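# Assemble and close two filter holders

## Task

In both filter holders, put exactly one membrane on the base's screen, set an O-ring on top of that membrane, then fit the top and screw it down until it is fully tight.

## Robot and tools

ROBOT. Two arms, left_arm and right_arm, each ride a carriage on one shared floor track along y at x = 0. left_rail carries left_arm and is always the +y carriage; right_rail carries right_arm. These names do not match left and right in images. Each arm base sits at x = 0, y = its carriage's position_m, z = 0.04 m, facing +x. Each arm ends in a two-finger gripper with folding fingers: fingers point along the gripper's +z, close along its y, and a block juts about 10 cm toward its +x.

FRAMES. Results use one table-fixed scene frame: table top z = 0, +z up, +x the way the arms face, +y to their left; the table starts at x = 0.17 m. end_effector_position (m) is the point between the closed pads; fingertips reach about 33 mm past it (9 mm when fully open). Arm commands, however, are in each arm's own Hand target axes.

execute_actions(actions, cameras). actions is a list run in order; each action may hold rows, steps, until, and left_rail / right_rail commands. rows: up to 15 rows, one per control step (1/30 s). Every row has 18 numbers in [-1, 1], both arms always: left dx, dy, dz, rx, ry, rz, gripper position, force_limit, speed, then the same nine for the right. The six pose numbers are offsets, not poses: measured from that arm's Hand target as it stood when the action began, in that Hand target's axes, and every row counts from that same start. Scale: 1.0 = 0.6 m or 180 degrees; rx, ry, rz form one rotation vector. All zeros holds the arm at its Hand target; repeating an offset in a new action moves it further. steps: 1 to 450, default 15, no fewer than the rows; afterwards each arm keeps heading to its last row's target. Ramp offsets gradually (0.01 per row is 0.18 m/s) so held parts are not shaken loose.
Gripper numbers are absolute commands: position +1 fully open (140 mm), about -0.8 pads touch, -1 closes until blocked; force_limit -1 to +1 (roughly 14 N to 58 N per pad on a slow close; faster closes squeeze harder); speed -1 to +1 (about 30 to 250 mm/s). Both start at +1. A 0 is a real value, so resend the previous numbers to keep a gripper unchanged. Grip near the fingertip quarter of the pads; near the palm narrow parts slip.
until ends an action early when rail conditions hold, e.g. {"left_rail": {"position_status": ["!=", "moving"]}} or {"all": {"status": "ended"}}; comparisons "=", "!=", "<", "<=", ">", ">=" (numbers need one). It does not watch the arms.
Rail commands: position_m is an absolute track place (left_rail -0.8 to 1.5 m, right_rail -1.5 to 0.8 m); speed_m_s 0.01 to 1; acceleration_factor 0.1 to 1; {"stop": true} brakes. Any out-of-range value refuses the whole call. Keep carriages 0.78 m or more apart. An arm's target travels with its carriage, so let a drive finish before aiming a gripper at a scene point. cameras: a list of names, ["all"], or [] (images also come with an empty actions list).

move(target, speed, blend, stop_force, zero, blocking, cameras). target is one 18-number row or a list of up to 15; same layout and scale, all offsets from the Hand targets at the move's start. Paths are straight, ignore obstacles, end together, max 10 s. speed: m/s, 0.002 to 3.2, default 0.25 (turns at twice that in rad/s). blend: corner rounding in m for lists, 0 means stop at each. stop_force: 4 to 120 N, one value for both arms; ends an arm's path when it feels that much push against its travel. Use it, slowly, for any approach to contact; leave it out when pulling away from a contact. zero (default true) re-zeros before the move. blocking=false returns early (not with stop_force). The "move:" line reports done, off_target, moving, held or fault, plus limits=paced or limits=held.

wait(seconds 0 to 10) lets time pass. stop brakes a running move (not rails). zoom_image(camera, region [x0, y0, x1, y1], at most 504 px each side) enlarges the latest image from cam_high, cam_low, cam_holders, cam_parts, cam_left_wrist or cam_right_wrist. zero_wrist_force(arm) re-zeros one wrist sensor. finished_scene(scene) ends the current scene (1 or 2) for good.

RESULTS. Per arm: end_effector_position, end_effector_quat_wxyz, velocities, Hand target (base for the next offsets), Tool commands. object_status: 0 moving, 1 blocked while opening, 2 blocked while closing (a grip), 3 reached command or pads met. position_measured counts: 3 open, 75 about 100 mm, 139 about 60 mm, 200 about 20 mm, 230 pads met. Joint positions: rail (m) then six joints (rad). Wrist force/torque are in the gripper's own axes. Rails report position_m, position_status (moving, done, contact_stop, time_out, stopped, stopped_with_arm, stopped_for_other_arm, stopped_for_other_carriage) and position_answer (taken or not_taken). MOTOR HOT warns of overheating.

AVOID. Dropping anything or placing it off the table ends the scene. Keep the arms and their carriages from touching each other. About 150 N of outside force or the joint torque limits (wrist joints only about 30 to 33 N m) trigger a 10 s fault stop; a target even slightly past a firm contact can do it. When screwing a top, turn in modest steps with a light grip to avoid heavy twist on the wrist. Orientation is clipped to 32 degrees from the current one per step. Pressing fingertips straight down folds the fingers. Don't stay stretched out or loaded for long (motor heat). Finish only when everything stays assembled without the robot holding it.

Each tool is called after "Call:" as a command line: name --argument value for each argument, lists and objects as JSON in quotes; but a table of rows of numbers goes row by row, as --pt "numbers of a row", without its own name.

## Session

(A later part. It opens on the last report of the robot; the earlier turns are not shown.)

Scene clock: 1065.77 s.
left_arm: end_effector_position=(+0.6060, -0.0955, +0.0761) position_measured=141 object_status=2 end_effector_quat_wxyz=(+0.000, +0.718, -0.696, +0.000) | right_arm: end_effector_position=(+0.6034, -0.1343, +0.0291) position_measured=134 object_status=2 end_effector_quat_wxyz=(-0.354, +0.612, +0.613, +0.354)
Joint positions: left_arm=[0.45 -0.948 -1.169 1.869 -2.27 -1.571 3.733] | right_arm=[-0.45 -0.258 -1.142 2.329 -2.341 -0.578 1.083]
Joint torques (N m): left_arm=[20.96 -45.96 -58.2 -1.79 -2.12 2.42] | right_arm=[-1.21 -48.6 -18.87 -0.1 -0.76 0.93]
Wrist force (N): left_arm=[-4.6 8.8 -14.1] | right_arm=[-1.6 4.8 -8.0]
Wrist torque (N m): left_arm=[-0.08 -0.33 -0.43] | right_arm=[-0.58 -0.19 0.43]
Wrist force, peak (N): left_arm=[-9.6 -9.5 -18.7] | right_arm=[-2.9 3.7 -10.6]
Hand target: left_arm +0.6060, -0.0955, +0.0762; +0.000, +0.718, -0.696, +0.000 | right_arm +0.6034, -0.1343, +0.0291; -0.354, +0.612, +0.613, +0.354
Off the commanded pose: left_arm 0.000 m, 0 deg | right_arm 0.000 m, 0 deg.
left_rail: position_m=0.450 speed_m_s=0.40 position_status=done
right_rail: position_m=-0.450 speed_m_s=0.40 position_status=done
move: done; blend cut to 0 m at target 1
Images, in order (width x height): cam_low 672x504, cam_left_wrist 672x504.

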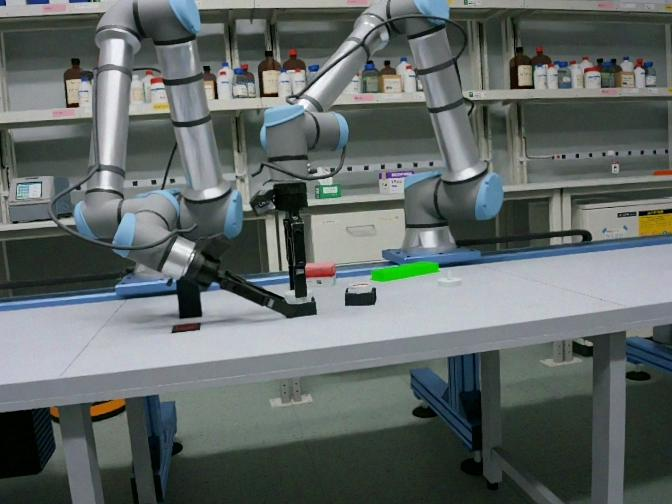

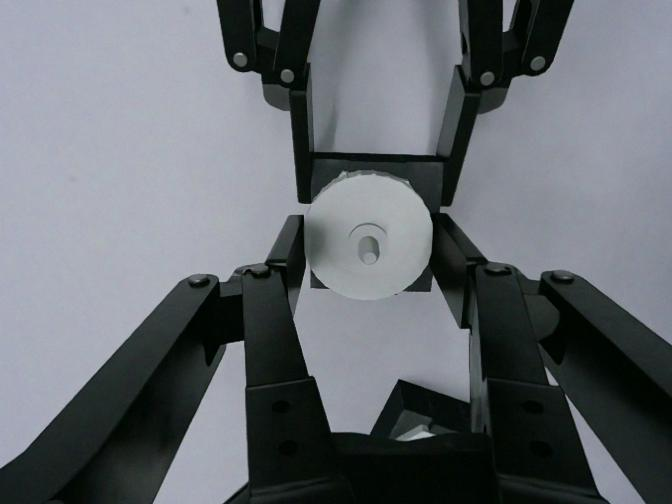

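Call:
move --pt "0 0 0.0004 0 0 0.35 -1 0 -1 0 0 0 0 0 0 -0.98 1 -1" --pt "0 0 0.0007 0 0 0.7 -1 0 -1 0 0 0 0 0 0 -0.98 1 -1" --speed 0.3 --blend '[0.0005,0]' --cameras '["cam_left_wrist", "cam_low"]'

Call:
zoom_image --camera "cam_low" --region '[240, 240, 372, 328]'

Scene clock: 1073.83 s.
left_arm: end_effector_position=(+0.6060, -0.0955, +0.0757) position_measured=141 object_status=2 end_effector_quat_wxyz=(+0.000, +0.294, +0.956, +0.000) | right_arm: end_effector_position=(+0.6034, -0.1343, +0.0291) position_measured=134 object_status=2 end_effector_quat_wxyz=(-0.354, +0.612, +0.613, +0.354)
Joint positions: left_arm=[0.45 -0.948 -1.169 1.869 -2.271 -1.571 5.932] | right_arm=[-0.45 -0.258 -1.142 2.329 -2.341 -0.578 1.083]
Joint torques (N m): left_arm=[23.52 -54.03 -52.11 1.26 -1.69 3.99] | right_arm=[-4.57 -50.32 -21.12 -0.35 -1.01 0.48]
Wrist force (N): left_arm=[0.2 -4.1 -4.5] | right_arm=[3.1 -0.4 2.4]
Wrist torque (N m): left_arm=[0.30 -0.44 -1.38] | right_arm=[-1.32 -0.22 0.53]
Wrist force, peak (N): left_arm=[-4.5 9.0 -14.1] | right_arm=[-1.5 4.8 -8.5]
Hand target: left_arm +0.6060, -0.0955, +0.0757; +0.000, +0.294, +0.956, +0.000 | right_arm +0.6034, -0.1343, +0.0291; -0.354, +0.612, +0.613, +0.354
Off the commanded pose: left_arm 0.000 m, 0 deg | right_arm 0.000 m, 0 deg.
left_rail: position_m=0.450 speed_m_s=0.40 position_status=done
right_rail: position_m=-0.450 speed_m_s=0.40 position_status=done
move: done
Images, in order (width x height): cam_low 672x504, cam_left_wrist 672x504.

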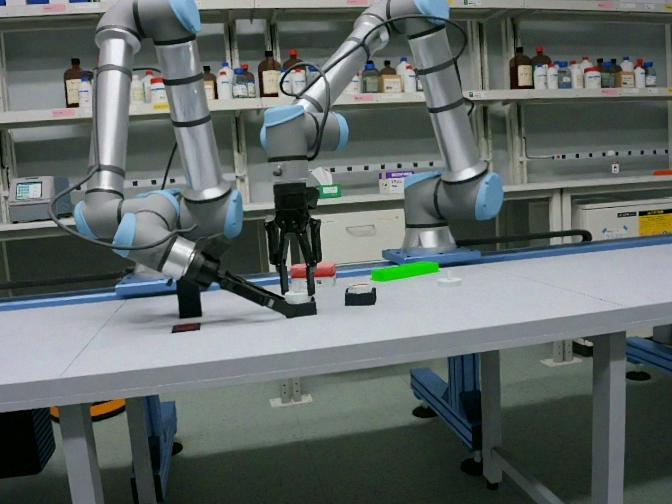

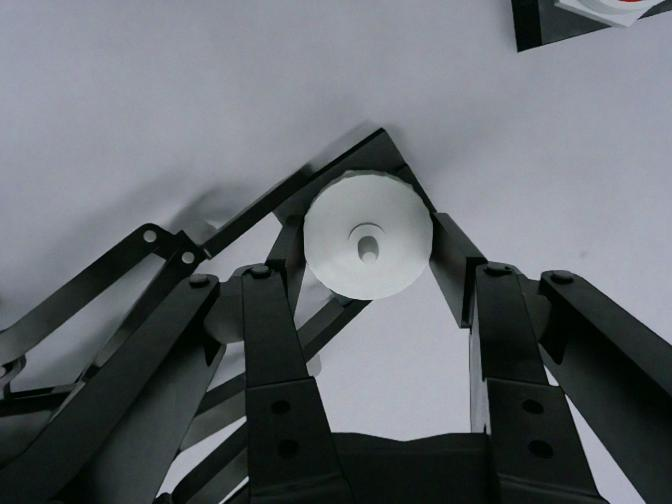

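Scaled by 3.818 from the camera's 672x504 image, which has a finer 960x720 frame.

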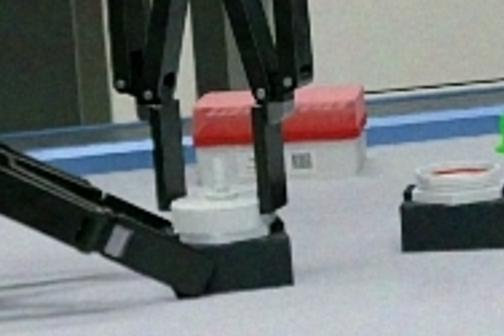

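Call:
move --pt "0 0 0 0 0 0 0.1 -1 -1 0 0 0 0 0 0 -0.98 1 -1" --pt "0 0 0 0 0 -0.7 0.1 -1 -1 0 0 0 0 0 0 -0.98 1 -1" --pt "0 0 0 0 0 -0.7 -1 0 -1 0 0 0 0 0 0 -0.98 1 -1" --pt "0 0 0.0003 0 0 -0.35 -1 0 -1 0 0 0 0 0 0 -0.98 1 -1" --speed '[0.8,0.8,0.8,0.3]' --blend 0

Call:
move --pt "0 0 0.0002 0 0 0.3 -1 0 -1 0 0 0 0 0 0 -0.98 1 -1" --speed 0.3 --cameras '["cam_low"]'

Call:
zoom_image --camera "cam_low" --region '[240, 240, 372, 328]'

Scene clock: 1086.20 s.
left_arm: end_effector_position=(+0.6060, -0.0955, +0.0755) position_measured=141 object_status=2 end_effector_quat_wxyz=(+0.000, -0.249, +0.969, +0.000) | right_arm: end_effector_position=(+0.6034, -0.1343, +0.0291) position_measured=134 object_status=2 end_effector_quat_wxyz=(-0.354, +0.612, +0.613, +0.354)
Joint positions: left_arm=[0.45 -0.948 -1.169 1.869 -2.272 -1.571 4.832] | right_arm=[-0.45 -0.258 -1.142 2.329 -2.341 -0.578 1.083]
Joint torques (N m): left_arm=[21.23 -48.86 -53.96 -1.73 -1.72 3.69] | right_arm=[-10.11 -52.51 -23.71 -0.48 -0.89 -0.02]
Wrist force (N): left_arm=[5.0 5.1 -14.5] | right_arm=[1.0 -0.6 -5.5]
Wrist torque (N m): left_arm=[-0.41 -0.23 -1.32] | right_arm=[-1.31 -0.24 0.42]
Wrist force, peak (N): left_arm=[5.4 4.8 -15.7] | right_arm=[-0.1 -3.0 -7.9]
Hand target: left_arm +0.6060, -0.0955, +0.0756; +0.000, -0.249, +0.969, +0.000 | right_arm +0.6034, -0.1343, +0.0291; -0.354, +0.612, +0.613, +0.354
Off the commanded pose: left_arm 0.000 m, 0 deg | right_arm 0.000 m, 0 deg.
left_rail: position_m=0.450 speed_m_s=0.40 position_status=done
right_rail: position_m=-0.450 speed_m_s=0.40 position_status=done
move: done

Scene clock: 1088.40 s.
left_arm: end_effector_position=(+0.6060, -0.0955, +0.0754) position_measured=141 object_status=2 end_effector_quat_wxyz=(+0.000, +0.218, +0.976, +0.000) | right_arm: end_effector_position=(+0.6034, -0.1343, +0.0291) position_measured=134 object_status=2 end_effector_quat_wxyz=(-0.354, +0.612, +0.613, +0.354)
Joint positions: left_arm=[0.45 -0.948 -1.169 1.87 -2.272 -1.571 5.775] | right_arm=[-0.45 -0.258 -1.142 2.329 -2.341 -0.578 1.083]
Joint torques (N m): left_arm=[19.72 -45.11 -56.11 -1.99 -1.5 2.94] | right_arm=[-4.63 -53.44 -23.69 -0.54 -0.68 0.14]
Wrist force (N): left_arm=[16.8 3.9 -23.8] | right_arm=[-2.3 5.1 -9.8]
Wrist torque (N m): left_arm=[-0.49 0.14 -0.39] | right_arm=[-0.52 -0.28 0.43]
Wrist force, peak (N): left_arm=[16.8 3.7 -25.3] | right_arm=[-3.6 2.9 -12.2]
Hand target: left_arm +0.6060, -0.0955, +0.0754; +0.000, +0.218, +0.976, +0.000 | right_arm +0.6034, -0.1343, +0.0291; -0.354, +0.612, +0.613, +0.354
Off the commanded pose: left_arm 0.000 m, 0 deg | right_arm 0.000 m, 0 deg.
left_rail: position_m=0.450 speed_m_s=0.40 position_status=done
right_rail: position_m=-0.450 speed_m_s=0.40 position_status=done
move: done
Images, in order (width x height): cam_low 672x504.

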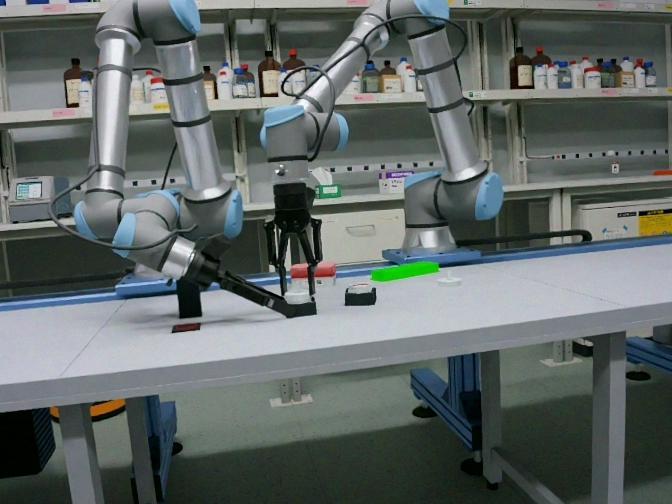

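Scaled by 3.818 from the camera's 672x504 image, which has a finer 960x720 frame.

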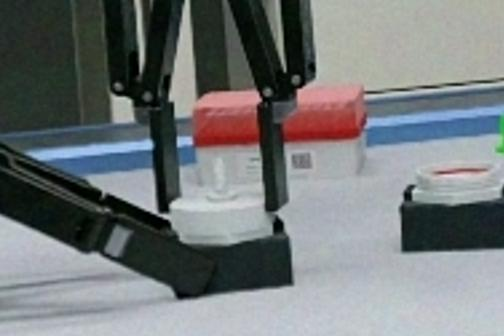

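Call:
move --pt "0 0 0 0 0 0 0.15 -1 -1 0 0 0 0 0 0 -0.98 1 -1" --pt "0 0 -0.07 0 0 0 0.15 -1 -1 0 0 0 0 0 0 -0.98 1 -1" --pt "0 0.0333 -0.07 0 0 0 -1 -1 -0.5 0 0 0 0 0 0 -0.98 1 -1" --pt "0 0.0333 -0.032 0 0 0 -1 -1 -0.5 0 0 0 0 0 0 -0.98 1 -1" --speed '[0.1,0.1,0.1,0.1]' --blend 0

Call:
move --target '[0,0,0.025,0,0,0,-1,-1,-0.5,0,0,0,0,0,0,-0.98,1,-1]' --speed 0.012 --stop_force 4 --cameras '["cam_left_wrist", "cam_low"]'

Scene clock: 1103.07 s.
left_arm: end_effector_position=(+0.6145, -0.0774, +0.0947) position_measured=232 object_status=3 end_effector_quat_wxyz=(+0.000, +0.218, +0.976, +0.000) | right_arm: end_effector_position=(+0.6034, -0.1343, +0.0291) position_measured=134 object_status=2 end_effector_quat_wxyz=(-0.354, +0.612, +0.613, +0.354)
Joint positions: left_arm=[0.45 -0.926 -1.197 1.869 -2.243 -1.571 5.797] | right_arm=[-0.45 -0.258 -1.142 2.329 -2.341 -0.578 1.083]
Joint torques (N m): left_arm=[16.3 -59.14 -29.09 -9.22 -1.57 1.97] | right_arm=[17.57 -52.67 -26.07 -0.54 -0.92 -0.33]
Wrist force (N): left_arm=[-0.2 0.4 1.2] | right_arm=[0.5 0.0 -3.1]
Wrist torque (N m): left_arm=[0.08 0.07 -0.08] | right_arm=[-0.09 -0.15 0.09]
Wrist force, peak (N): left_arm=[17.0 3.3 -23.9] | right_arm=[-2.6 5.1 -10.0]
Hand target: left_arm +0.6145, -0.0774, +0.0946; +0.000, +0.218, +0.976, +0.000 | right_arm +0.6034, -0.1343, +0.0291; -0.354, +0.612, +0.613, +0.354
Off the commanded pose: left_arm 0.000 m, 0 deg | right_arm 0.000 m, 0 deg.
left_rail: position_m=0.450 speed_m_s=0.40 position_status=done
right_rail: position_m=-0.450 speed_m_s=0.40 position_status=done
move: done

Scene clock: 1105.33 s.
left_arm: end_effector_position=(+0.6145, -0.0774, +0.0844) position_measured=232 object_status=3 end_effector_quat_wxyz=(+0.000, +0.218, +0.976, +0.000) | right_arm: end_effector_position=(+0.6034, -0.1343, +0.0291) position_measured=134 object_status=2 end_effector_quat_wxyz=(-0.354, +0.612, +0.613, +0.354)
Joint positions: left_arm=[0.45 -0.926 -1.186 1.876 -2.26 -1.571 5.797] | right_arm=[-0.45 -0.258 -1.142 2.329 -2.341 -0.578 1.083]
Joint torques (N m): left_arm=[14.54 -73.17 -55.73 0.43 -1.61 1.44] | right_arm=[18.61 -54.31 -27.37 -0.42 -0.74 -0.58]
Wrist force (N): left_arm=[-1.1 -0.7 -3.3] | right_arm=[0.9 0.3 -2.9]
Wrist torque (N m): left_arm=[0.11 0.01 -0.06] | right_arm=[-0.08 -0.22 0.09]
Wrist force, peak (N): left_arm=[2.7 2.2 -14.3] | right_arm=[0.8 -0.1 -3.2]
Hand target: left_arm +0.6145, -0.0774, +0.0844; +0.000, +0.218, +0.976, +0.000 (not the last commanded pose) | right_arm +0.6034, -0.1343, +0.0291; -0.354, +0.612, +0.613, +0.354
Off the commanded pose: left_arm 0.005 m, 0 deg | right_arm 0.000 m, 0 deg.
left_rail: position_m=0.450 speed_m_s=0.40 position_status=done
right_rail: position_m=-0.450 speed_m_s=0.40 position_status=done
move: contact (left_arm)
Images, in order (width x height): cam_low 672x504, cam_left_wrist 672x504.

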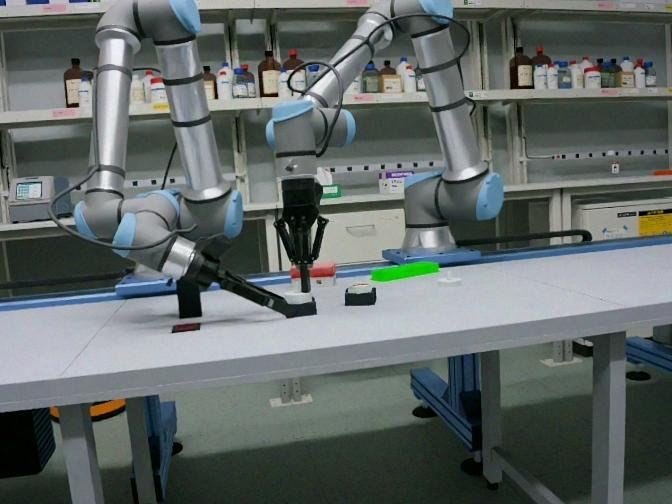

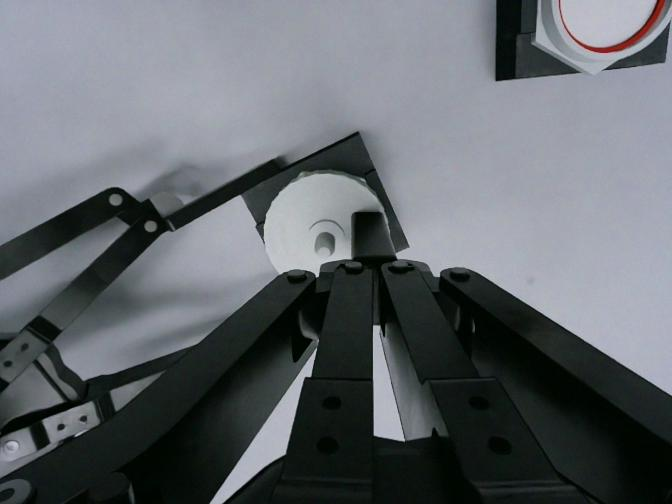

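Call:
move --pt "0 0 -0.003 0 0 0 -1 -1 -0.5 0 0 0 0 0 0 0.357 -1 -0.5" --pt "0 0 -0.05 0 0 0 -1 -1 -0.5 -0.04 0 -0.1693 0 0 0 0.357 -1 -0.5" --pt "0.1777 0.1793 -0.1093 0 0 -0.14 -1 -1 -0.5 0.2387 -0.0333 -0.2533 0 0 0 0.357 -1 -0.5" --pt "0.1777 0.1793 -0.1093 0 0 -0.14 0.1 -1 -0.5 0.2387 -0.0333 -0.2533 0 0 0 0.357 -1 -0.5" --speed '[0.1,0.15,0.25,0.2]' --blend '[0,0.03,0,0]' --cameras '["cam_left_wrist", "cam_holders", "cam_low"]'

Call:
zoom_image --camera "cam_left_wrist" --region '[240, 120, 480, 300]'

Scene clock: 1137.83 s.
left_arm: end_effector_position=(+0.5638, +0.0653, +0.1500) position_measured=117 object_status=0 end_effector_quat_wxyz=(+0.000, +0.000, +1.000, +0.000) | right_arm: end_effector_position=(+0.5833, -0.1944, +0.2291) position_measured=84 object_status=3 end_effector_quat_wxyz=(-0.354, +0.612, +0.613, +0.354)
Joint positions: left_arm=[0.45 -0.857 -1.441 2.074 -2.203 -1.571 5.426] | right_arm=[-0.45 -0.37 -1.536 2.241 -1.715 -0.631 0.909]
Joint torques (N m): left_arm=[19.82 -58.47 -30.33 -0.14 1.53 -1.66] | right_arm=[16.45 -53.05 -51.45 1 -0.62 -0.89]
Wrist force (N): left_arm=[-0.5 0.4 0.8] | right_arm=[-1.3 0.2 -1.5]
Wrist torque (N m): left_arm=[0.12 0.12 0.04] | right_arm=[-0.03 -0.29 0.18]
Wrist force, peak (N): left_arm=[-1.4 -0.9 -3.9] | right_arm=[-3.1 0.0 -1.9]
Hand target: left_arm +0.5638, +0.0653, +0.1500; +0.000, +0.000, +1.000, +0.000 | right_arm +0.5833, -0.1944, +0.2291; -0.354, +0.612, +0.613, +0.354
Off the commanded pose: left_arm 0.000 m, 0 deg | right_arm 0.000 m, 0 deg.
left_rail: position_m=0.450 speed_m_s=0.40 position_status=done
right_rail: position_m=-0.450 speed_m_s=0.40 position_status=done
move: done
Images, in order (width x height): cam_low 672x504, cam_holders 672x504, cam_left_wrist 672x504.

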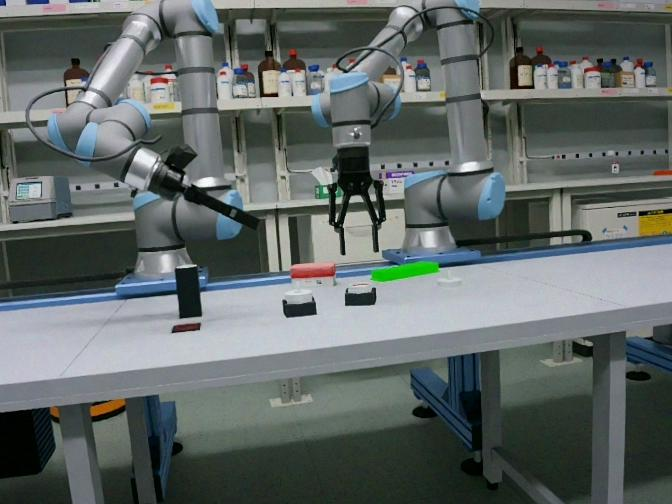

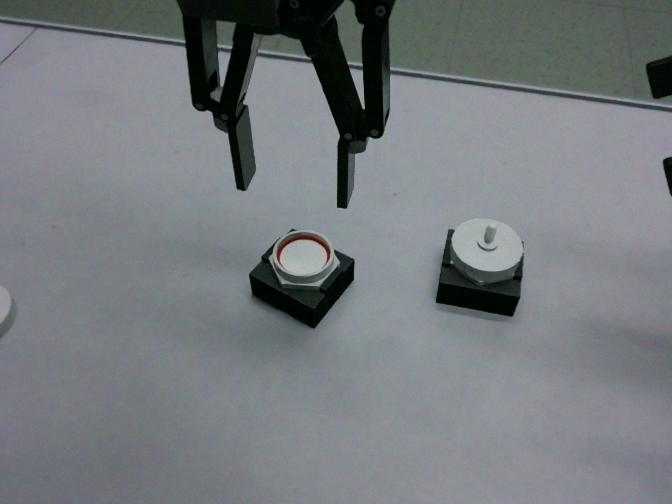

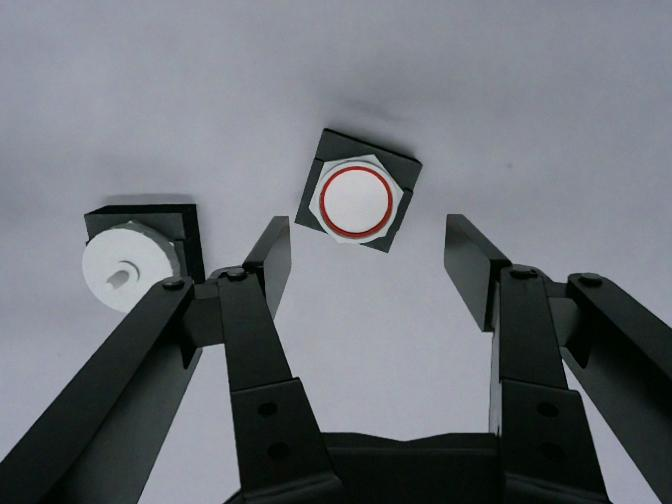

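Scaled by 2.100 from the camera's 672x504 image, which has a finer 960x720 frame.

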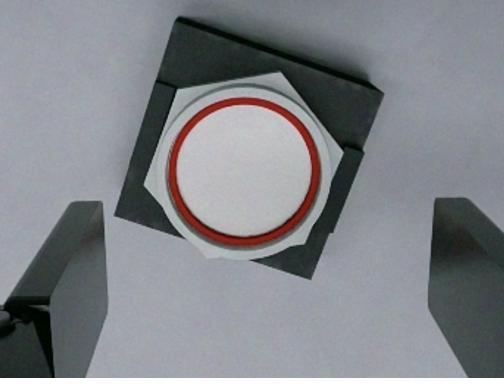

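Call:
move --pt "-0.0013 -0.0045 0.1233 0 0 0 0.1 -1 -1 0 0 0 0 0 0 0.357 -1 -0.5" --pt "-0.0013 -0.0045 0.1233 0 0 0 -1 -1 -1 0 0 0 0 0 0 0.357 -1 -0.5" --speed '[0.12,0.1]' --cameras '[]'

Call:
move --pt "0 0 0 0 0 0 0.1 -1 -1 0 0 0 0 0 0 0.357 -1 -0.5" --pt "0 0 0 0 0 -0.5 0.1 -1 -1 0 0 0 0 0 0 0.357 -1 -0.5" --pt "0 0 0 0 0 -0.5 -1 -1 -1 0 0 0 0 0 0 0.357 -1 -0.5" --speed '[0.1,0.6,0.1]' --cameras '["cam_left_wrist"]'

Scene clock: 1150.07 s.
left_arm: end_effector_position=(+0.5646, +0.0626, +0.0760) position_measured=152 object_status=0 end_effector_quat_wxyz=(+0.000, +0.000, +1.000, +0.000) | right_arm: end_effector_position=(+0.5833, -0.1944, +0.2291) position_measured=84 object_status=3 end_effector_quat_wxyz=(-0.354, +0.612, +0.613, +0.354)
Joint positions: left_arm=[0.45 -0.859 -1.347 2.127 -2.35 -1.571 5.425] | right_arm=[-0.45 -0.37 -1.536 2.241 -1.715 -0.631 0.909]
Joint torques (N m): left_arm=[-16.03 -43.34 -26.59 -7.87 0.66 -1.47] | right_arm=[16.79 -51.92 -51.74 0.89 -0.57 -0.82]
Wrist force (N): left_arm=[0.8 0.1 -6.0] | right_arm=[-1.3 0.0 -1.5]
Wrist torque (N m): left_arm=[0.10 0.09 0.05] | right_arm=[-0.08 -0.28 0.18]
Wrist force, peak (N): left_arm=[0.8 0.1 -6.0] | right_arm=[-1.8 -0.1 -1.6]
Hand target: left_arm +0.5646, +0.0626, +0.0760; +0.000, +0.000, +1.000, +0.000 | right_arm +0.5833, -0.1944, +0.2291; -0.354, +0.612, +0.613, +0.354
Off the commanded pose: left_arm 0.000 m, 0 deg | right_arm 0.000 m, 0 deg.
left_rail: position_m=0.450 speed_m_s=0.40 position_status=done
right_rail: position_m=-0.450 speed_m_s=0.40 position_status=done
move: done
No camera images: "cameras" was empty.

Scene clock: 1154.27 s.
left_arm: end_effector_position=(+0.5646, +0.0626, +0.0760) position_measured=152 object_status=0 end_effector_quat_wxyz=(+0.000, +0.707, -0.707, +0.000) | right_arm: end_effector_position=(+0.5833, -0.1944, +0.2291) position_measured=84 object_status=3 end_effector_quat_wxyz=(-0.354, +0.612, +0.613, +0.354)
Joint positions: left_arm=[0.45 -0.859 -1.347 2.127 -2.35 -1.571 3.854] | right_arm=[-0.45 -0.37 -1.536 2.241 -1.715 -0.631 0.909]
Joint torques (N m): left_arm=[-12.73 -57.45 -25.8 -0.34 1.48 -2.01] | right_arm=[14.99 -53.36 -51.57 0.84 -0.54 -1.08]
Wrist force (N): left_arm=[-0.7 -0.3 -4.3] | right_arm=[-1.5 -0.1 -1.6]
Wrist torque (N m): left_arm=[0.05 0.03 0.07] | right_arm=[-0.10 -0.23 0.18]
Wrist force, peak (N): left_arm=[0.8 0.6 -5.9] | right_arm=[-1.7 -0.1 -1.8]
Hand target: left_arm +0.5646, +0.0626, +0.0760; +0.000, +0.707, -0.707, +0.000 | right_arm +0.5833, -0.1944, +0.2291; -0.354, +0.612, +0.613, +0.354
Off the commanded pose: left_arm 0.000 m, 0 deg | right_arm 0.000 m, 0 deg.
left_rail: position_m=0.450 speed_m_s=0.40 position_status=done
right_rail: position_m=-0.450 speed_m_s=0.40 position_status=done
move: done
Images, in order (width x height): cam_left_wrist 672x504.

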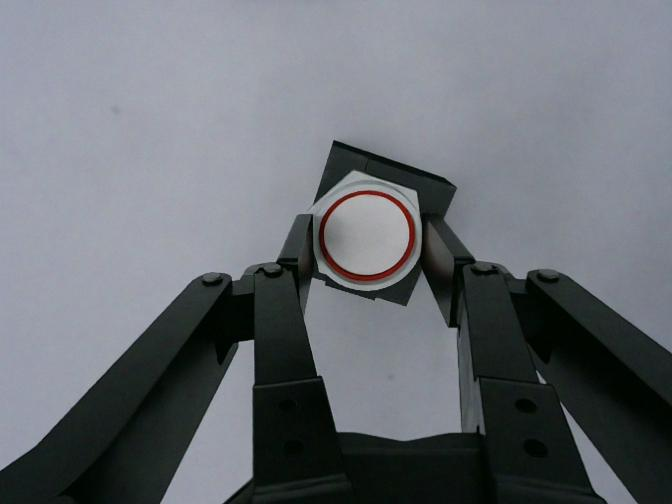

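Call:
move --pt "-0.02 0.0008 0 0 0 -0.01 -1 -1 -1 0 0 0 0 0 0 0.357 -1 -0.5" --pt "-0.1957 0.0077 0 0 0 -0.108 -1 -1 -1 0 0 0 0 0 0 0.357 -1 -0.5" --speed '[0.04,0.09]' --blend '[0.005,0]' --cameras '["cam_left_wrist", "cam_low", "cam_holders"]'

Scene clock: 1160.73 s.
left_arm: end_effector_position=(+0.5600, +0.1799, +0.0760) position_measured=152 object_status=2 end_effector_quat_wxyz=(+0.000, +0.816, -0.578, +0.000) | right_arm: end_effector_position=(+0.5833, -0.1944, +0.2291) position_measured=84 object_status=3 end_effector_quat_wxyz=(-0.354, +0.612, +0.613, +0.354)
Joint positions: left_arm=[0.45 -0.733 -1.439 2.243 -2.375 -1.571 3.64] | right_arm=[-0.45 -0.37 -1.536 2.241 -1.715 -0.631 0.909]
Joint torques (N m): left_arm=[20.41 -52.04 -21.87 -8.76 0.86 -2.23] | right_arm=[14.18 -52.24 -51.91 1.05 -0.61 -0.96]
Wrist force (N): left_arm=[0.5 1.0 -1.6] | right_arm=[-1.2 0.0 -1.5]
Wrist torque (N m): left_arm=[0.11 0.16 0.07] | right_arm=[-0.07 -0.30 0.18]
Wrist force, peak (N): left_arm=[1.8 0.9 -4.5] | right_arm=[-1.5 -0.2 -2.0]
Hand target: left_arm +0.5600, +0.1800, +0.0760; +0.000, +0.816, -0.578, +0.000 | right_arm +0.5833, -0.1944, +0.2291; -0.354, +0.612, +0.613, +0.354
Off the commanded pose: left_arm 0.000 m, 0 deg | right_arm 0.000 m, 0 deg.
left_rail: position_m=0.450 speed_m_s=0.40 position_status=done
right_rail: position_m=-0.450 speed_m_s=0.40 position_status=done
move: done
Images, in order (width x height): cam_low 672x504, cam_holders 672x504, cam_left_wrist 672x504.

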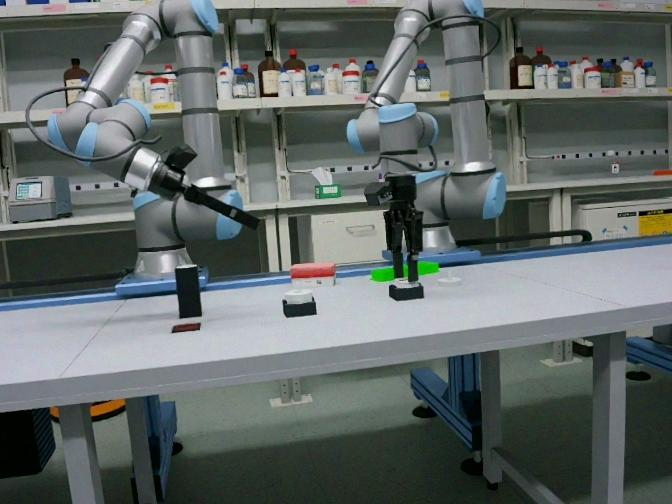

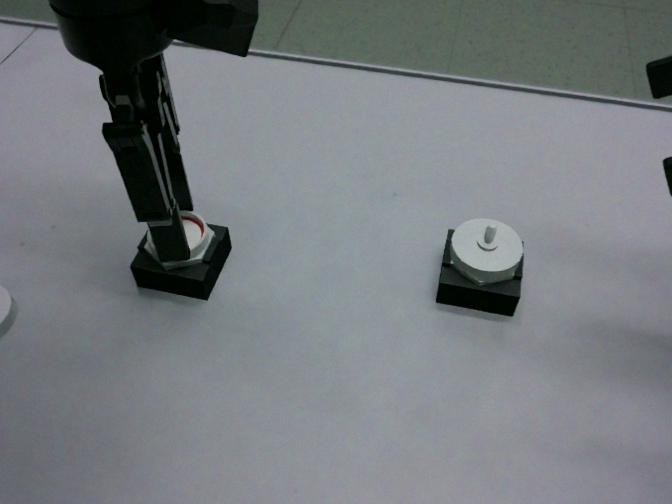

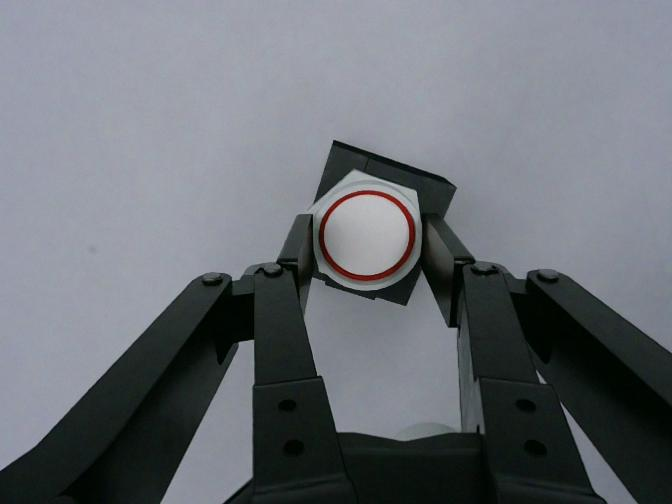

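Call:
move --pt "0 0 0 0 0 0 0.1 -1 -1 0 0 0 0 0 0 0.357 -1 -0.5" --pt "0 0 -0.1 0 0 0 0.1 -1 -1 0.02 -0.01 0.08 0 0 0 0.357 -1 -0.5" --pt "-0.2995 0.073 -0.05 0 0 -0.392 0.1 -1 -1 0.1167 -0.0432 0.4992 0 0 0 0.357 -1 -0.5" --pt "-0.2995 0.073 -0.05 0 0 -0.392 0.2 -1 -0.5 0.1167 -0.0432 0.4992 0 0 0 0.357 -1 -0.5" --speed '[0.1,0.15,0.3,0.2]' --blend '[0,0.03,0,0]' --cameras '["cam_left_wrist", "cam_holders", "cam_low"]'

Call:
zoom_image --camera "cam_left_wrist" --region '[220, 100, 500, 310]'

Scene clock: 1179.43 s.
left_arm: end_effector_position=(+0.4589, +0.3349, +0.1060) position_measured=104 object_status=3 end_effector_quat_wxyz=(+0.000, +1.000, +0.000, +0.000) | right_arm: end_effector_position=(+0.5573, +0.1001, +0.1401) position_measured=84 object_status=3 end_effector_quat_wxyz=(-0.354, +0.612, +0.613, +0.354)
Joint positions: left_arm=[0.45 -0.623 -1.751 2.471 -2.291 -1.571 2.519] | right_arm=[-0.45 0.141 -1.209 2.319 -2.919 -0.54 1.846]
Joint torques (N m): left_arm=[18.75 -31.33 -27.41 -0.4 1.25 -1.88] | right_arm=[18.71 -43.46 -37.13 -9.69 -1.28 2.57]
Wrist force (N): left_arm=[-0.2 0.2 1.5] | right_arm=[-1.2 -0.8 -1.3]
Wrist torque (N m): left_arm=[-0.01 0.03 0.06] | right_arm=[-0.17 -0.19 0.08]
Wrist force, peak (N): left_arm=[-0.4 0.2 3.8] | right_arm=[-1.3 0.4 -3.1]
Hand target: left_arm +0.4589, +0.3349, +0.1060; +0.000, +1.000, +0.000, +0.000 | right_arm +0.5573, +0.1001, +0.1401; -0.354, +0.612, +0.613, +0.354
Off the commanded pose: left_arm 0.000 m, 0 deg | right_arm 0.000 m, 0 deg.
left_rail: position_m=0.450 speed_m_s=0.40 position_status=done
right_rail: position_m=-0.450 speed_m_s=0.40 position_status=done
move: done
Images, in order (width x height): cam_low 672x504, cam_holders 672x504, cam_left_wrist 672x504.

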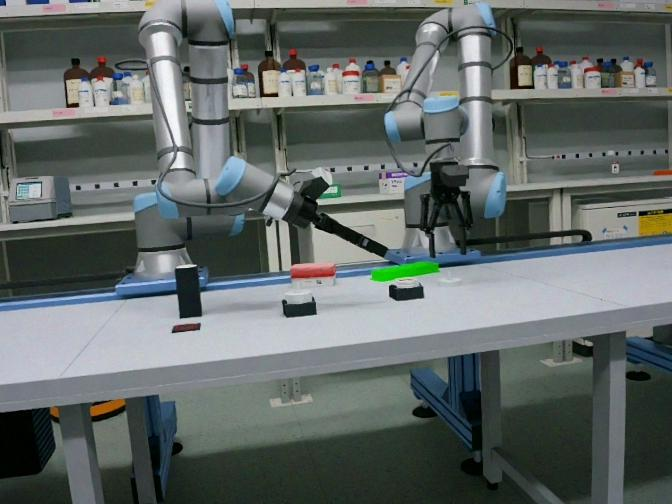

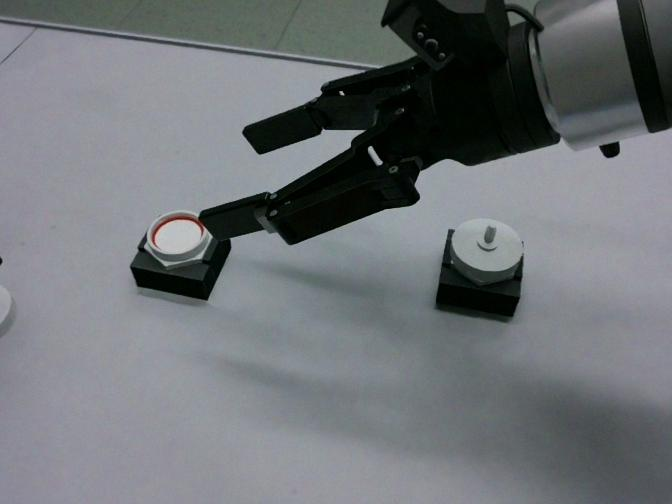

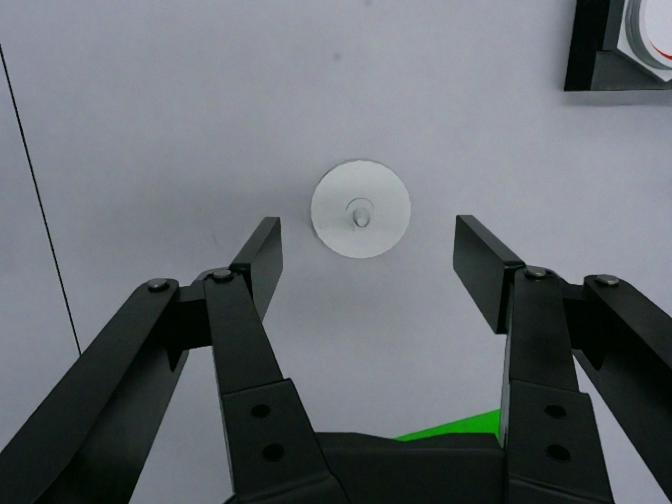

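Scaled by 1.800 from the camera's 672x504 image, which has a finer 960x720 frame.

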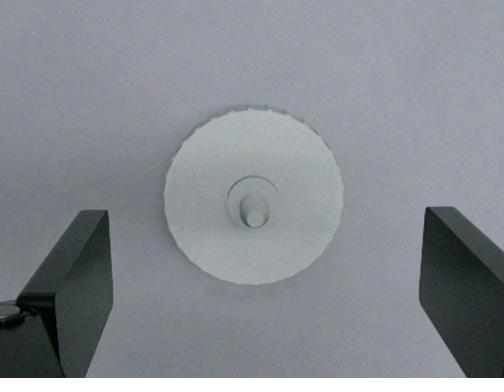

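Call:
move --pt "-0.0057 -0.0018 0.1125 0 0 0 0.2 -1 -1 -0.1602 0 0.0925 0 0 0 0.357 -1 -0.5" --pt "-0.0057 -0.0018 0.1125 0 0 0 -1 -1 -1 -0.1602 0 0.0925 0 0 0 0.357 -1 -0.5" --speed '[0.1,0.1]' --cameras '[]'

Call:
move --pt "0 0 0 0 0 0 0.2 -1 -1 0 0 0 0 0 0 0.357 -1 -0.5" --pt "0 0 0 0 0 -0.5 0.2 -1 -1 0 0 0 0 0 0 0.357 -1 -0.5" --pt "0 0 0 0 0 -0.5 -1 -1 -1 0 0 0 0 0 0 0.357 -1 -0.5" --pt "0 0 0 0 0 -0.5 -0.98 -0.4 -1 0 0 0 0 0 0 0.357 -1 -0.5" --speed '[0.1,0.6,0.1,0.1]' --cameras '["cam_left_wrist", "cam_right_wrist", "cam_holders"]'

Scene clock: 1188.70 s.
left_arm: end_effector_position=(+0.4555, +0.3360, +0.0385) position_measured=137 object_status=0 end_effector_quat_wxyz=(+0.000, +1.000, +0.000, +0.000) | right_arm: end_effector_position=(+0.5573, +0.1001, +0.0291) position_measured=84 object_status=3 end_effector_quat_wxyz=(-0.354, +0.612, +0.613, +0.354)
Joint positions: left_arm=[0.45 -0.625 -1.622 2.539 -2.488 -1.571 2.516] | right_arm=[-0.45 0.141 -0.976 2.321 -3.155 -0.54 1.846]
Joint torques (N m): left_arm=[3.72 -17.51 -21.44 -8.75 -1.8 0.35] | right_arm=[17.73 -49.87 -28.17 -9.85 5.91 2.43]
Wrist force (N): left_arm=[-1.4 -0.7 -5.4] | right_arm=[-1.0 -1.0 -1.3]
Wrist torque (N m): left_arm=[0.07 -0.02 0.02] | right_arm=[-0.21 -0.23 0.10]
Wrist force, peak (N): left_arm=[-1.4 -1.3 -5.8] | right_arm=[-2.3 -1.1 -0.6]
Hand target: left_arm +0.4555, +0.3360, +0.0385; +0.000, +1.000, +0.000, +0.000 | right_arm +0.5573, +0.1001, +0.0291; -0.354, +0.612, +0.613, +0.354
Off the commanded pose: left_arm 0.000 m, 0 deg | right_arm 0.000 m, 0 deg.
left_rail: position_m=0.450 speed_m_s=0.40 position_status=done
right_rail: position_m=-0.450 speed_m_s=0.40 position_status=done
move: done
No camera images: "cameras" was empty.

Scene clock: 1193.27 s.
left_arm: end_effector_position=(+0.4555, +0.3360, +0.0385) position_measured=138 object_status=2 end_effector_quat_wxyz=(+0.000, +0.707, +0.707, +0.000) | right_arm: end_effector_position=(+0.5573, +0.1001, +0.0291) position_measured=84 object_status=3 end_effector_quat_wxyz=(-0.354, +0.612, +0.613, +0.354)
Joint positions: left_arm=[0.45 -0.625 -1.622 2.539 -2.488 -1.571 0.945] | right_arm=[-0.45 0.141 -0.976 2.321 -3.155 -0.54 1.846]
Joint torques (N m): left_arm=[-16.36 -28.42 -20.98 -0.38 1.48 -1.78] | right_arm=[17.83 -51.05 -28.48 -9.73 5.81 2.27]
Wrist force (N): left_arm=[0.9 -1.1 -7.8] | right_arm=[-1.0 -0.8 -1.3]
Wrist torque (N m): left_arm=[0.00 -0.03 0.04] | right_arm=[-0.17 -0.23 0.10]
Wrist force, peak (N): left_arm=[1.0 -1.0 -8.6] | right_arm=[-1.0 -1.2 -1.4]
Hand target: left_arm +0.4555, +0.3360, +0.0385; +0.000, +0.707, +0.707, +0.000 | right_arm +0.5573, +0.1001, +0.0291; -0.354, +0.612, +0.613, +0.354
Off the commanded pose: left_arm 0.000 m, 0 deg | right_arm 0.000 m, 0 deg.
left_rail: position_m=0.450 speed_m_s=0.40 position_status=done
right_rail: position_m=-0.450 speed_m_s=0.40 position_status=done
move: done
Images, in order (width x height): cam_holders 672x504, cam_left_wrist 672x504, cam_right_wrist 672x504.

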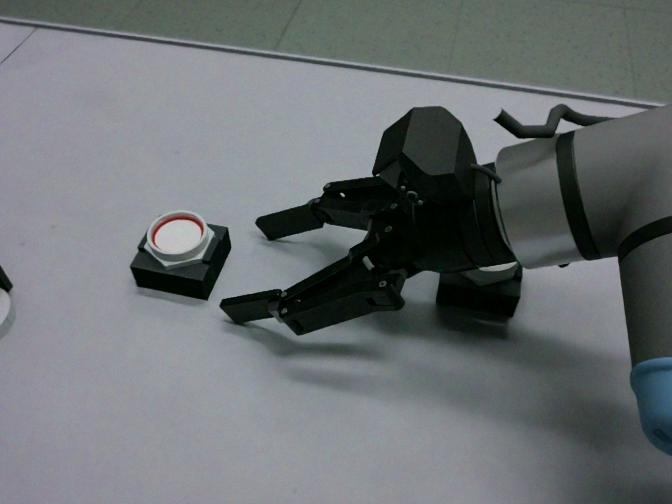

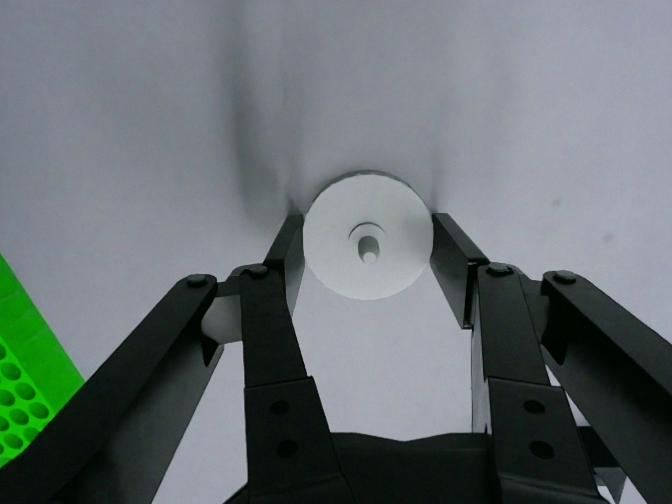

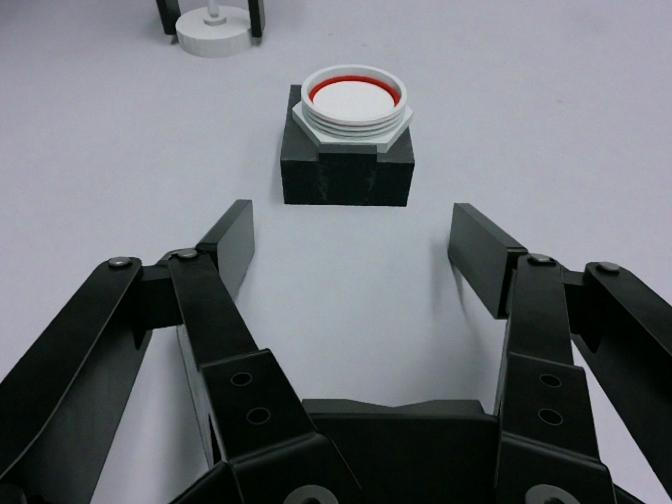

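Call:
move --pt "0 0 -0.03 0 0 0 -0.98 -0.4 -1 0 0 0 0 0 0 0.357 -1 -0.5" --pt "-0.04 0.027 -0.1527 0 0 0 -0.98 -0.4 -1 0 0 0 0 0 0 0.357 -1 -0.5" --pt "-0.26 0.1742 -0.1527 0 0 0 -0.98 -0.4 -1 0 0 0 0 0 0 0.357 -1 -0.5" --pt "-0.26 0.1742 -0.09 0 0 0 -0.98 -0.4 -1 0 0 0 0 0 0 0.357 -1 -0.5" --speed '[0.05,0.15,0.25,0.1]' --blend '[0.009,0.03,0.018,0]' --cameras '[]'

Call:
move --target '[0,0,0.0257,0,0,0,-0.98,-0.4,-1,0,0,0,0,0,0,0.357,-1,-0.5]' --speed 0.01 --stop_force 4 --cameras '["cam_low", "cam_right_wrist", "cam_left_wrist"]'

Call:
zoom_image --camera "cam_low" --region '[340, 220, 472, 308]'

Scene clock: 1205.40 s.
left_arm: end_effector_position=(+0.5600, +0.1799, +0.0925) position_measured=138 object_status=2 end_effector_quat_wxyz=(+0.000, +0.707, +0.707, +0.000) | right_arm: end_effector_position=(+0.5573, +0.1001, +0.0291) position_measured=84 object_status=3 end_effector_quat_wxyz=(-0.354, +0.612, +0.613, +0.354)
Joint positions: left_arm=[0.45 -0.733 -1.464 2.231 -2.338 -1.571 0.837] | right_arm=[-0.45 0.141 -0.976 2.321 -3.155 -0.54 1.846]
Joint torques (N m): left_arm=[-4.16 -34.1 -25.73 -9.85 -0.26 -0.25] | right_arm=[17.94 -50.89 -27.51 -9.81 5.68 2.03]
Wrist force (N): left_arm=[-0.1 0.2 1.3] | right_arm=[-0.9 -1.1 -1.2]
Wrist torque (N m): left_arm=[0.05 0.06 0.07] | right_arm=[-0.23 -0.25 0.10]
Wrist force, peak (N): left_arm=[0.7 -0.5 -8.7] | right_arm=[-1.0 -0.9 -1.6]
Hand target: left_arm +0.5600, +0.1800, +0.0925; +0.000, +0.707, +0.707, +0.000 | right_arm +0.5573, +0.1001, +0.0291; -0.354, +0.612, +0.613, +0.354
Off the commanded pose: left_arm 0.000 m, 0 deg | right_arm 0.000 m, 0 deg.
left_rail: position_m=0.450 speed_m_s=0.40 position_status=done
right_rail: position_m=-0.450 speed_m_s=0.40 position_status=done
move: done
No camera images: "cameras" was empty.

Scene clock: 1208.00 s.
left_arm: end_effector_position=(+0.5600, +0.1800, +0.0807) position_measured=138 object_status=2 end_effector_quat_wxyz=(+0.000, +0.707, +0.707, +0.000) | right_arm: end_effector_position=(+0.5573, +0.1001, +0.0291) position_measured=84 object_status=3 end_effector_quat_wxyz=(-0.354, +0.612, +0.613, +0.354)
Joint positions: left_arm=[0.45 -0.733 -1.446 2.24 -2.365 -1.571 0.838] | right_arm=[-0.45 0.141 -0.976 2.321 -3.155 -0.54 1.846]
Joint torques (N m): left_arm=[14.73 -50.05 -50.74 0.86 -1.76 1.01] | right_arm=[18.33 -49.46 -27.17 -9.6 5.87 2.27]
Wrist force (N): left_arm=[-1.0 2.1 -5.5] | right_arm=[-0.7 -0.9 -1.5]
Wrist torque (N m): left_arm=[-0.08 0.05 0.07] | right_arm=[-0.19 -0.28 0.10]
Wrist force, peak (N): left_arm=[1.1 -1.6 -14.5] | right_arm=[-1.0 -1.1 -1.5]
Hand target: left_arm +0.5600, +0.1800, +0.0807; +0.000, +0.707, +0.707, +0.000 (not the last commanded pose) | right_arm +0.5573, +0.1001, +0.0291; -0.354, +0.612, +0.613, +0.354
Off the commanded pose: left_arm 0.004 m, 0 deg | right_arm 0.000 m, 0 deg.
left_rail: position_m=0.450 speed_m_s=0.40 position_status=done
right_rail: position_m=-0.450 speed_m_s=0.40 position_status=done
move: contact (left_arm)
Images, in order (width x height): cam_low 672x504, cam_left_wrist 672x504, cam_right_wrist 672x504.

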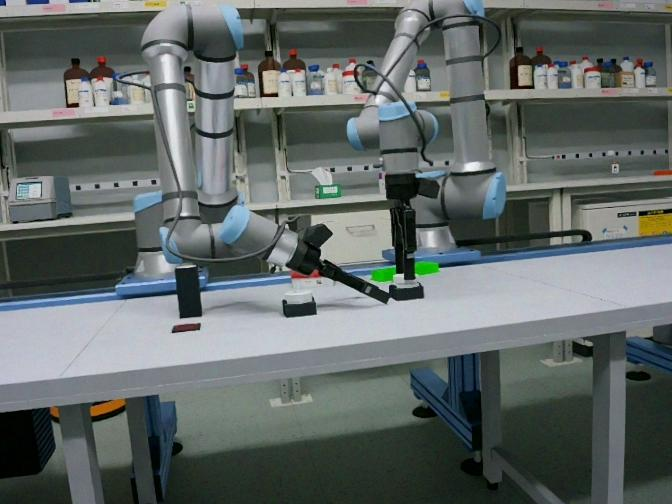

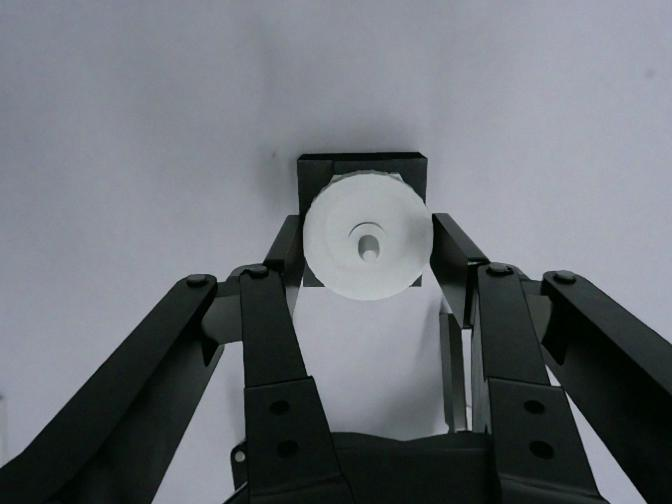

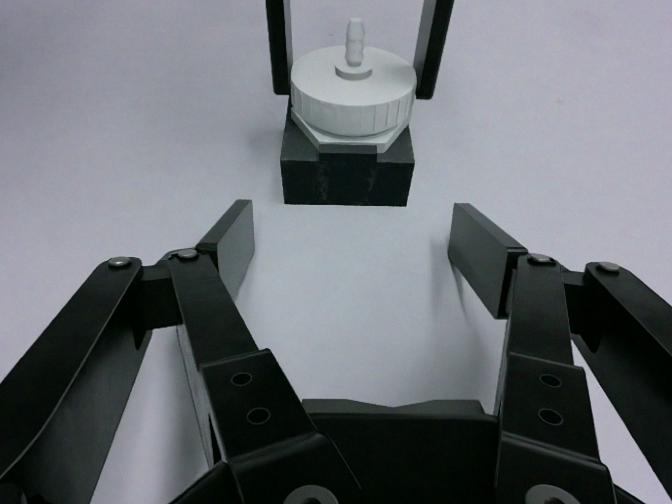

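Scaled by 3.818 from the camera's 672x504 image, which has a finer 960x720 frame.

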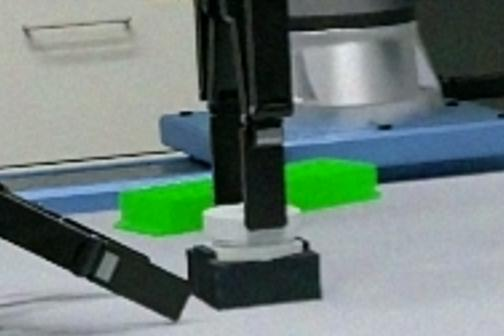

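Call:
move --pt "0 0 0 0 0 0 0.15 -1 -1 0 0 0 0 0 0 0.357 -1 -0.5" --pt "0 0 0 0 0 -0.66 0.15 -1 -1 0.012 0 0.02 0 0 0 0.357 -1 -0.5" --pt "0 0 0 0 0 0.667 0.15 -1 -1 0.024 0 0.04 0 0 0 0.357 -1 -0.5" --pt "0 0 0 0 0 0 0.15 -1 -1 0.0343 0 0.0595 0 0 0 0.357 -1 -0.5" --speed '[0.1,0.8,0.8,0.8]' --blend '[0,0.0005,0.0005,0]' --cameras '["cam_right_wrist", "cam_left_wrist"]'

Scene clock: 1225.80 s.
left_arm: end_effector_position=(+0.5600, +0.1799, +0.0807) position_measured=110 object_status=3 end_effector_quat_wxyz=(+0.000, +0.735, -0.678, +0.000) | right_arm: end_effector_position=(+0.5578, +0.1187, +0.0310) position_measured=84 object_status=3 end_effector_quat_wxyz=(-0.353, +0.611, +0.613, +0.355)
Joint positions: left_arm=[0.45 -0.733 -1.446 2.24 -2.365 -1.571 -2.384] | right_arm=[-0.45 0.172 -0.961 2.302 -3.201 -0.548 1.904]
Joint torques (N m): left_arm=[-13.86 -50.53 -24.69 -0.19 2.63 -1.85] | right_arm=[1.63 -63.38 -16.53 -4.95 2.91 0.08]
Wrist force (N): left_arm=[0.0 0.5 1.4] | right_arm=[-1.3 -0.9 -1.1]
Wrist torque (N m): left_arm=[0.08 0.01 0.08] | right_arm=[-0.22 -0.15 0.13]
Wrist force, peak (N): left_arm=[-1.3 2.7 -5.7] | right_arm=[-1.1 -1.1 -1.5]
Hand target: left_arm +0.5600, +0.1799, +0.0807; +0.000, +0.735, -0.678, +0.000 (not the last commanded pose) | right_arm +0.5578, +0.1187, +0.0310; -0.353, +0.611, +0.613, +0.355 (not the last commanded pose)
Tool commands: left_gripper/position=+0.15 left_gripper/force_limit=-1.0 left_gripper/speed=-1.0 right_gripper/position=+0.356863 right_gripper/force_limit=-1.0 right_gripper/speed=-0.498039
Off the commanded pose: left_arm 0.000 m, 175 deg | right_arm 0.023 m, 0 deg.
FORCE FAULT: contact force on the right arm reached its limit, and that arm stopped for 10 seconds. The contact can be on any part of that arm, not only on its tool. That arm's remaining commands of this call were not run. That arm's target is now where it stood when the stop ended, not its last command. That arm accepts commands again.
left_rail: position_m=0.450 speed_m_s=0.40 position_status=done
right_rail: position_m=-0.450 speed_m_s=0.40 position_status=done
move: fault (right_arm), off_target (left_arm; braked at the fault stop of right_arm); path passed 2 of 4 targets
Images, in order (width x height): cam_left_wrist 672x504, cam_right_wrist 672x504.

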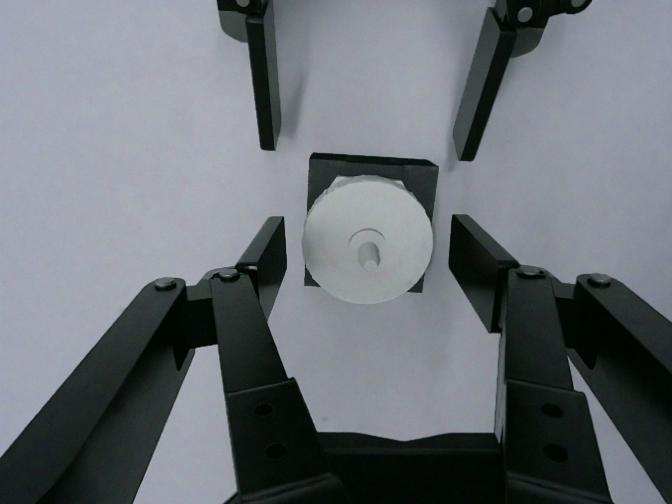

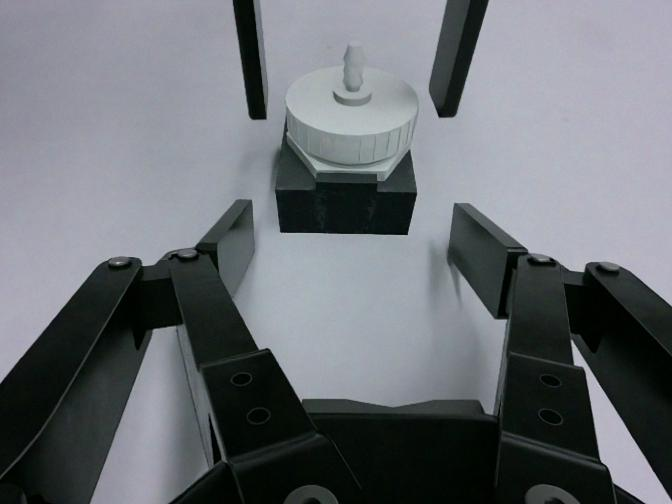

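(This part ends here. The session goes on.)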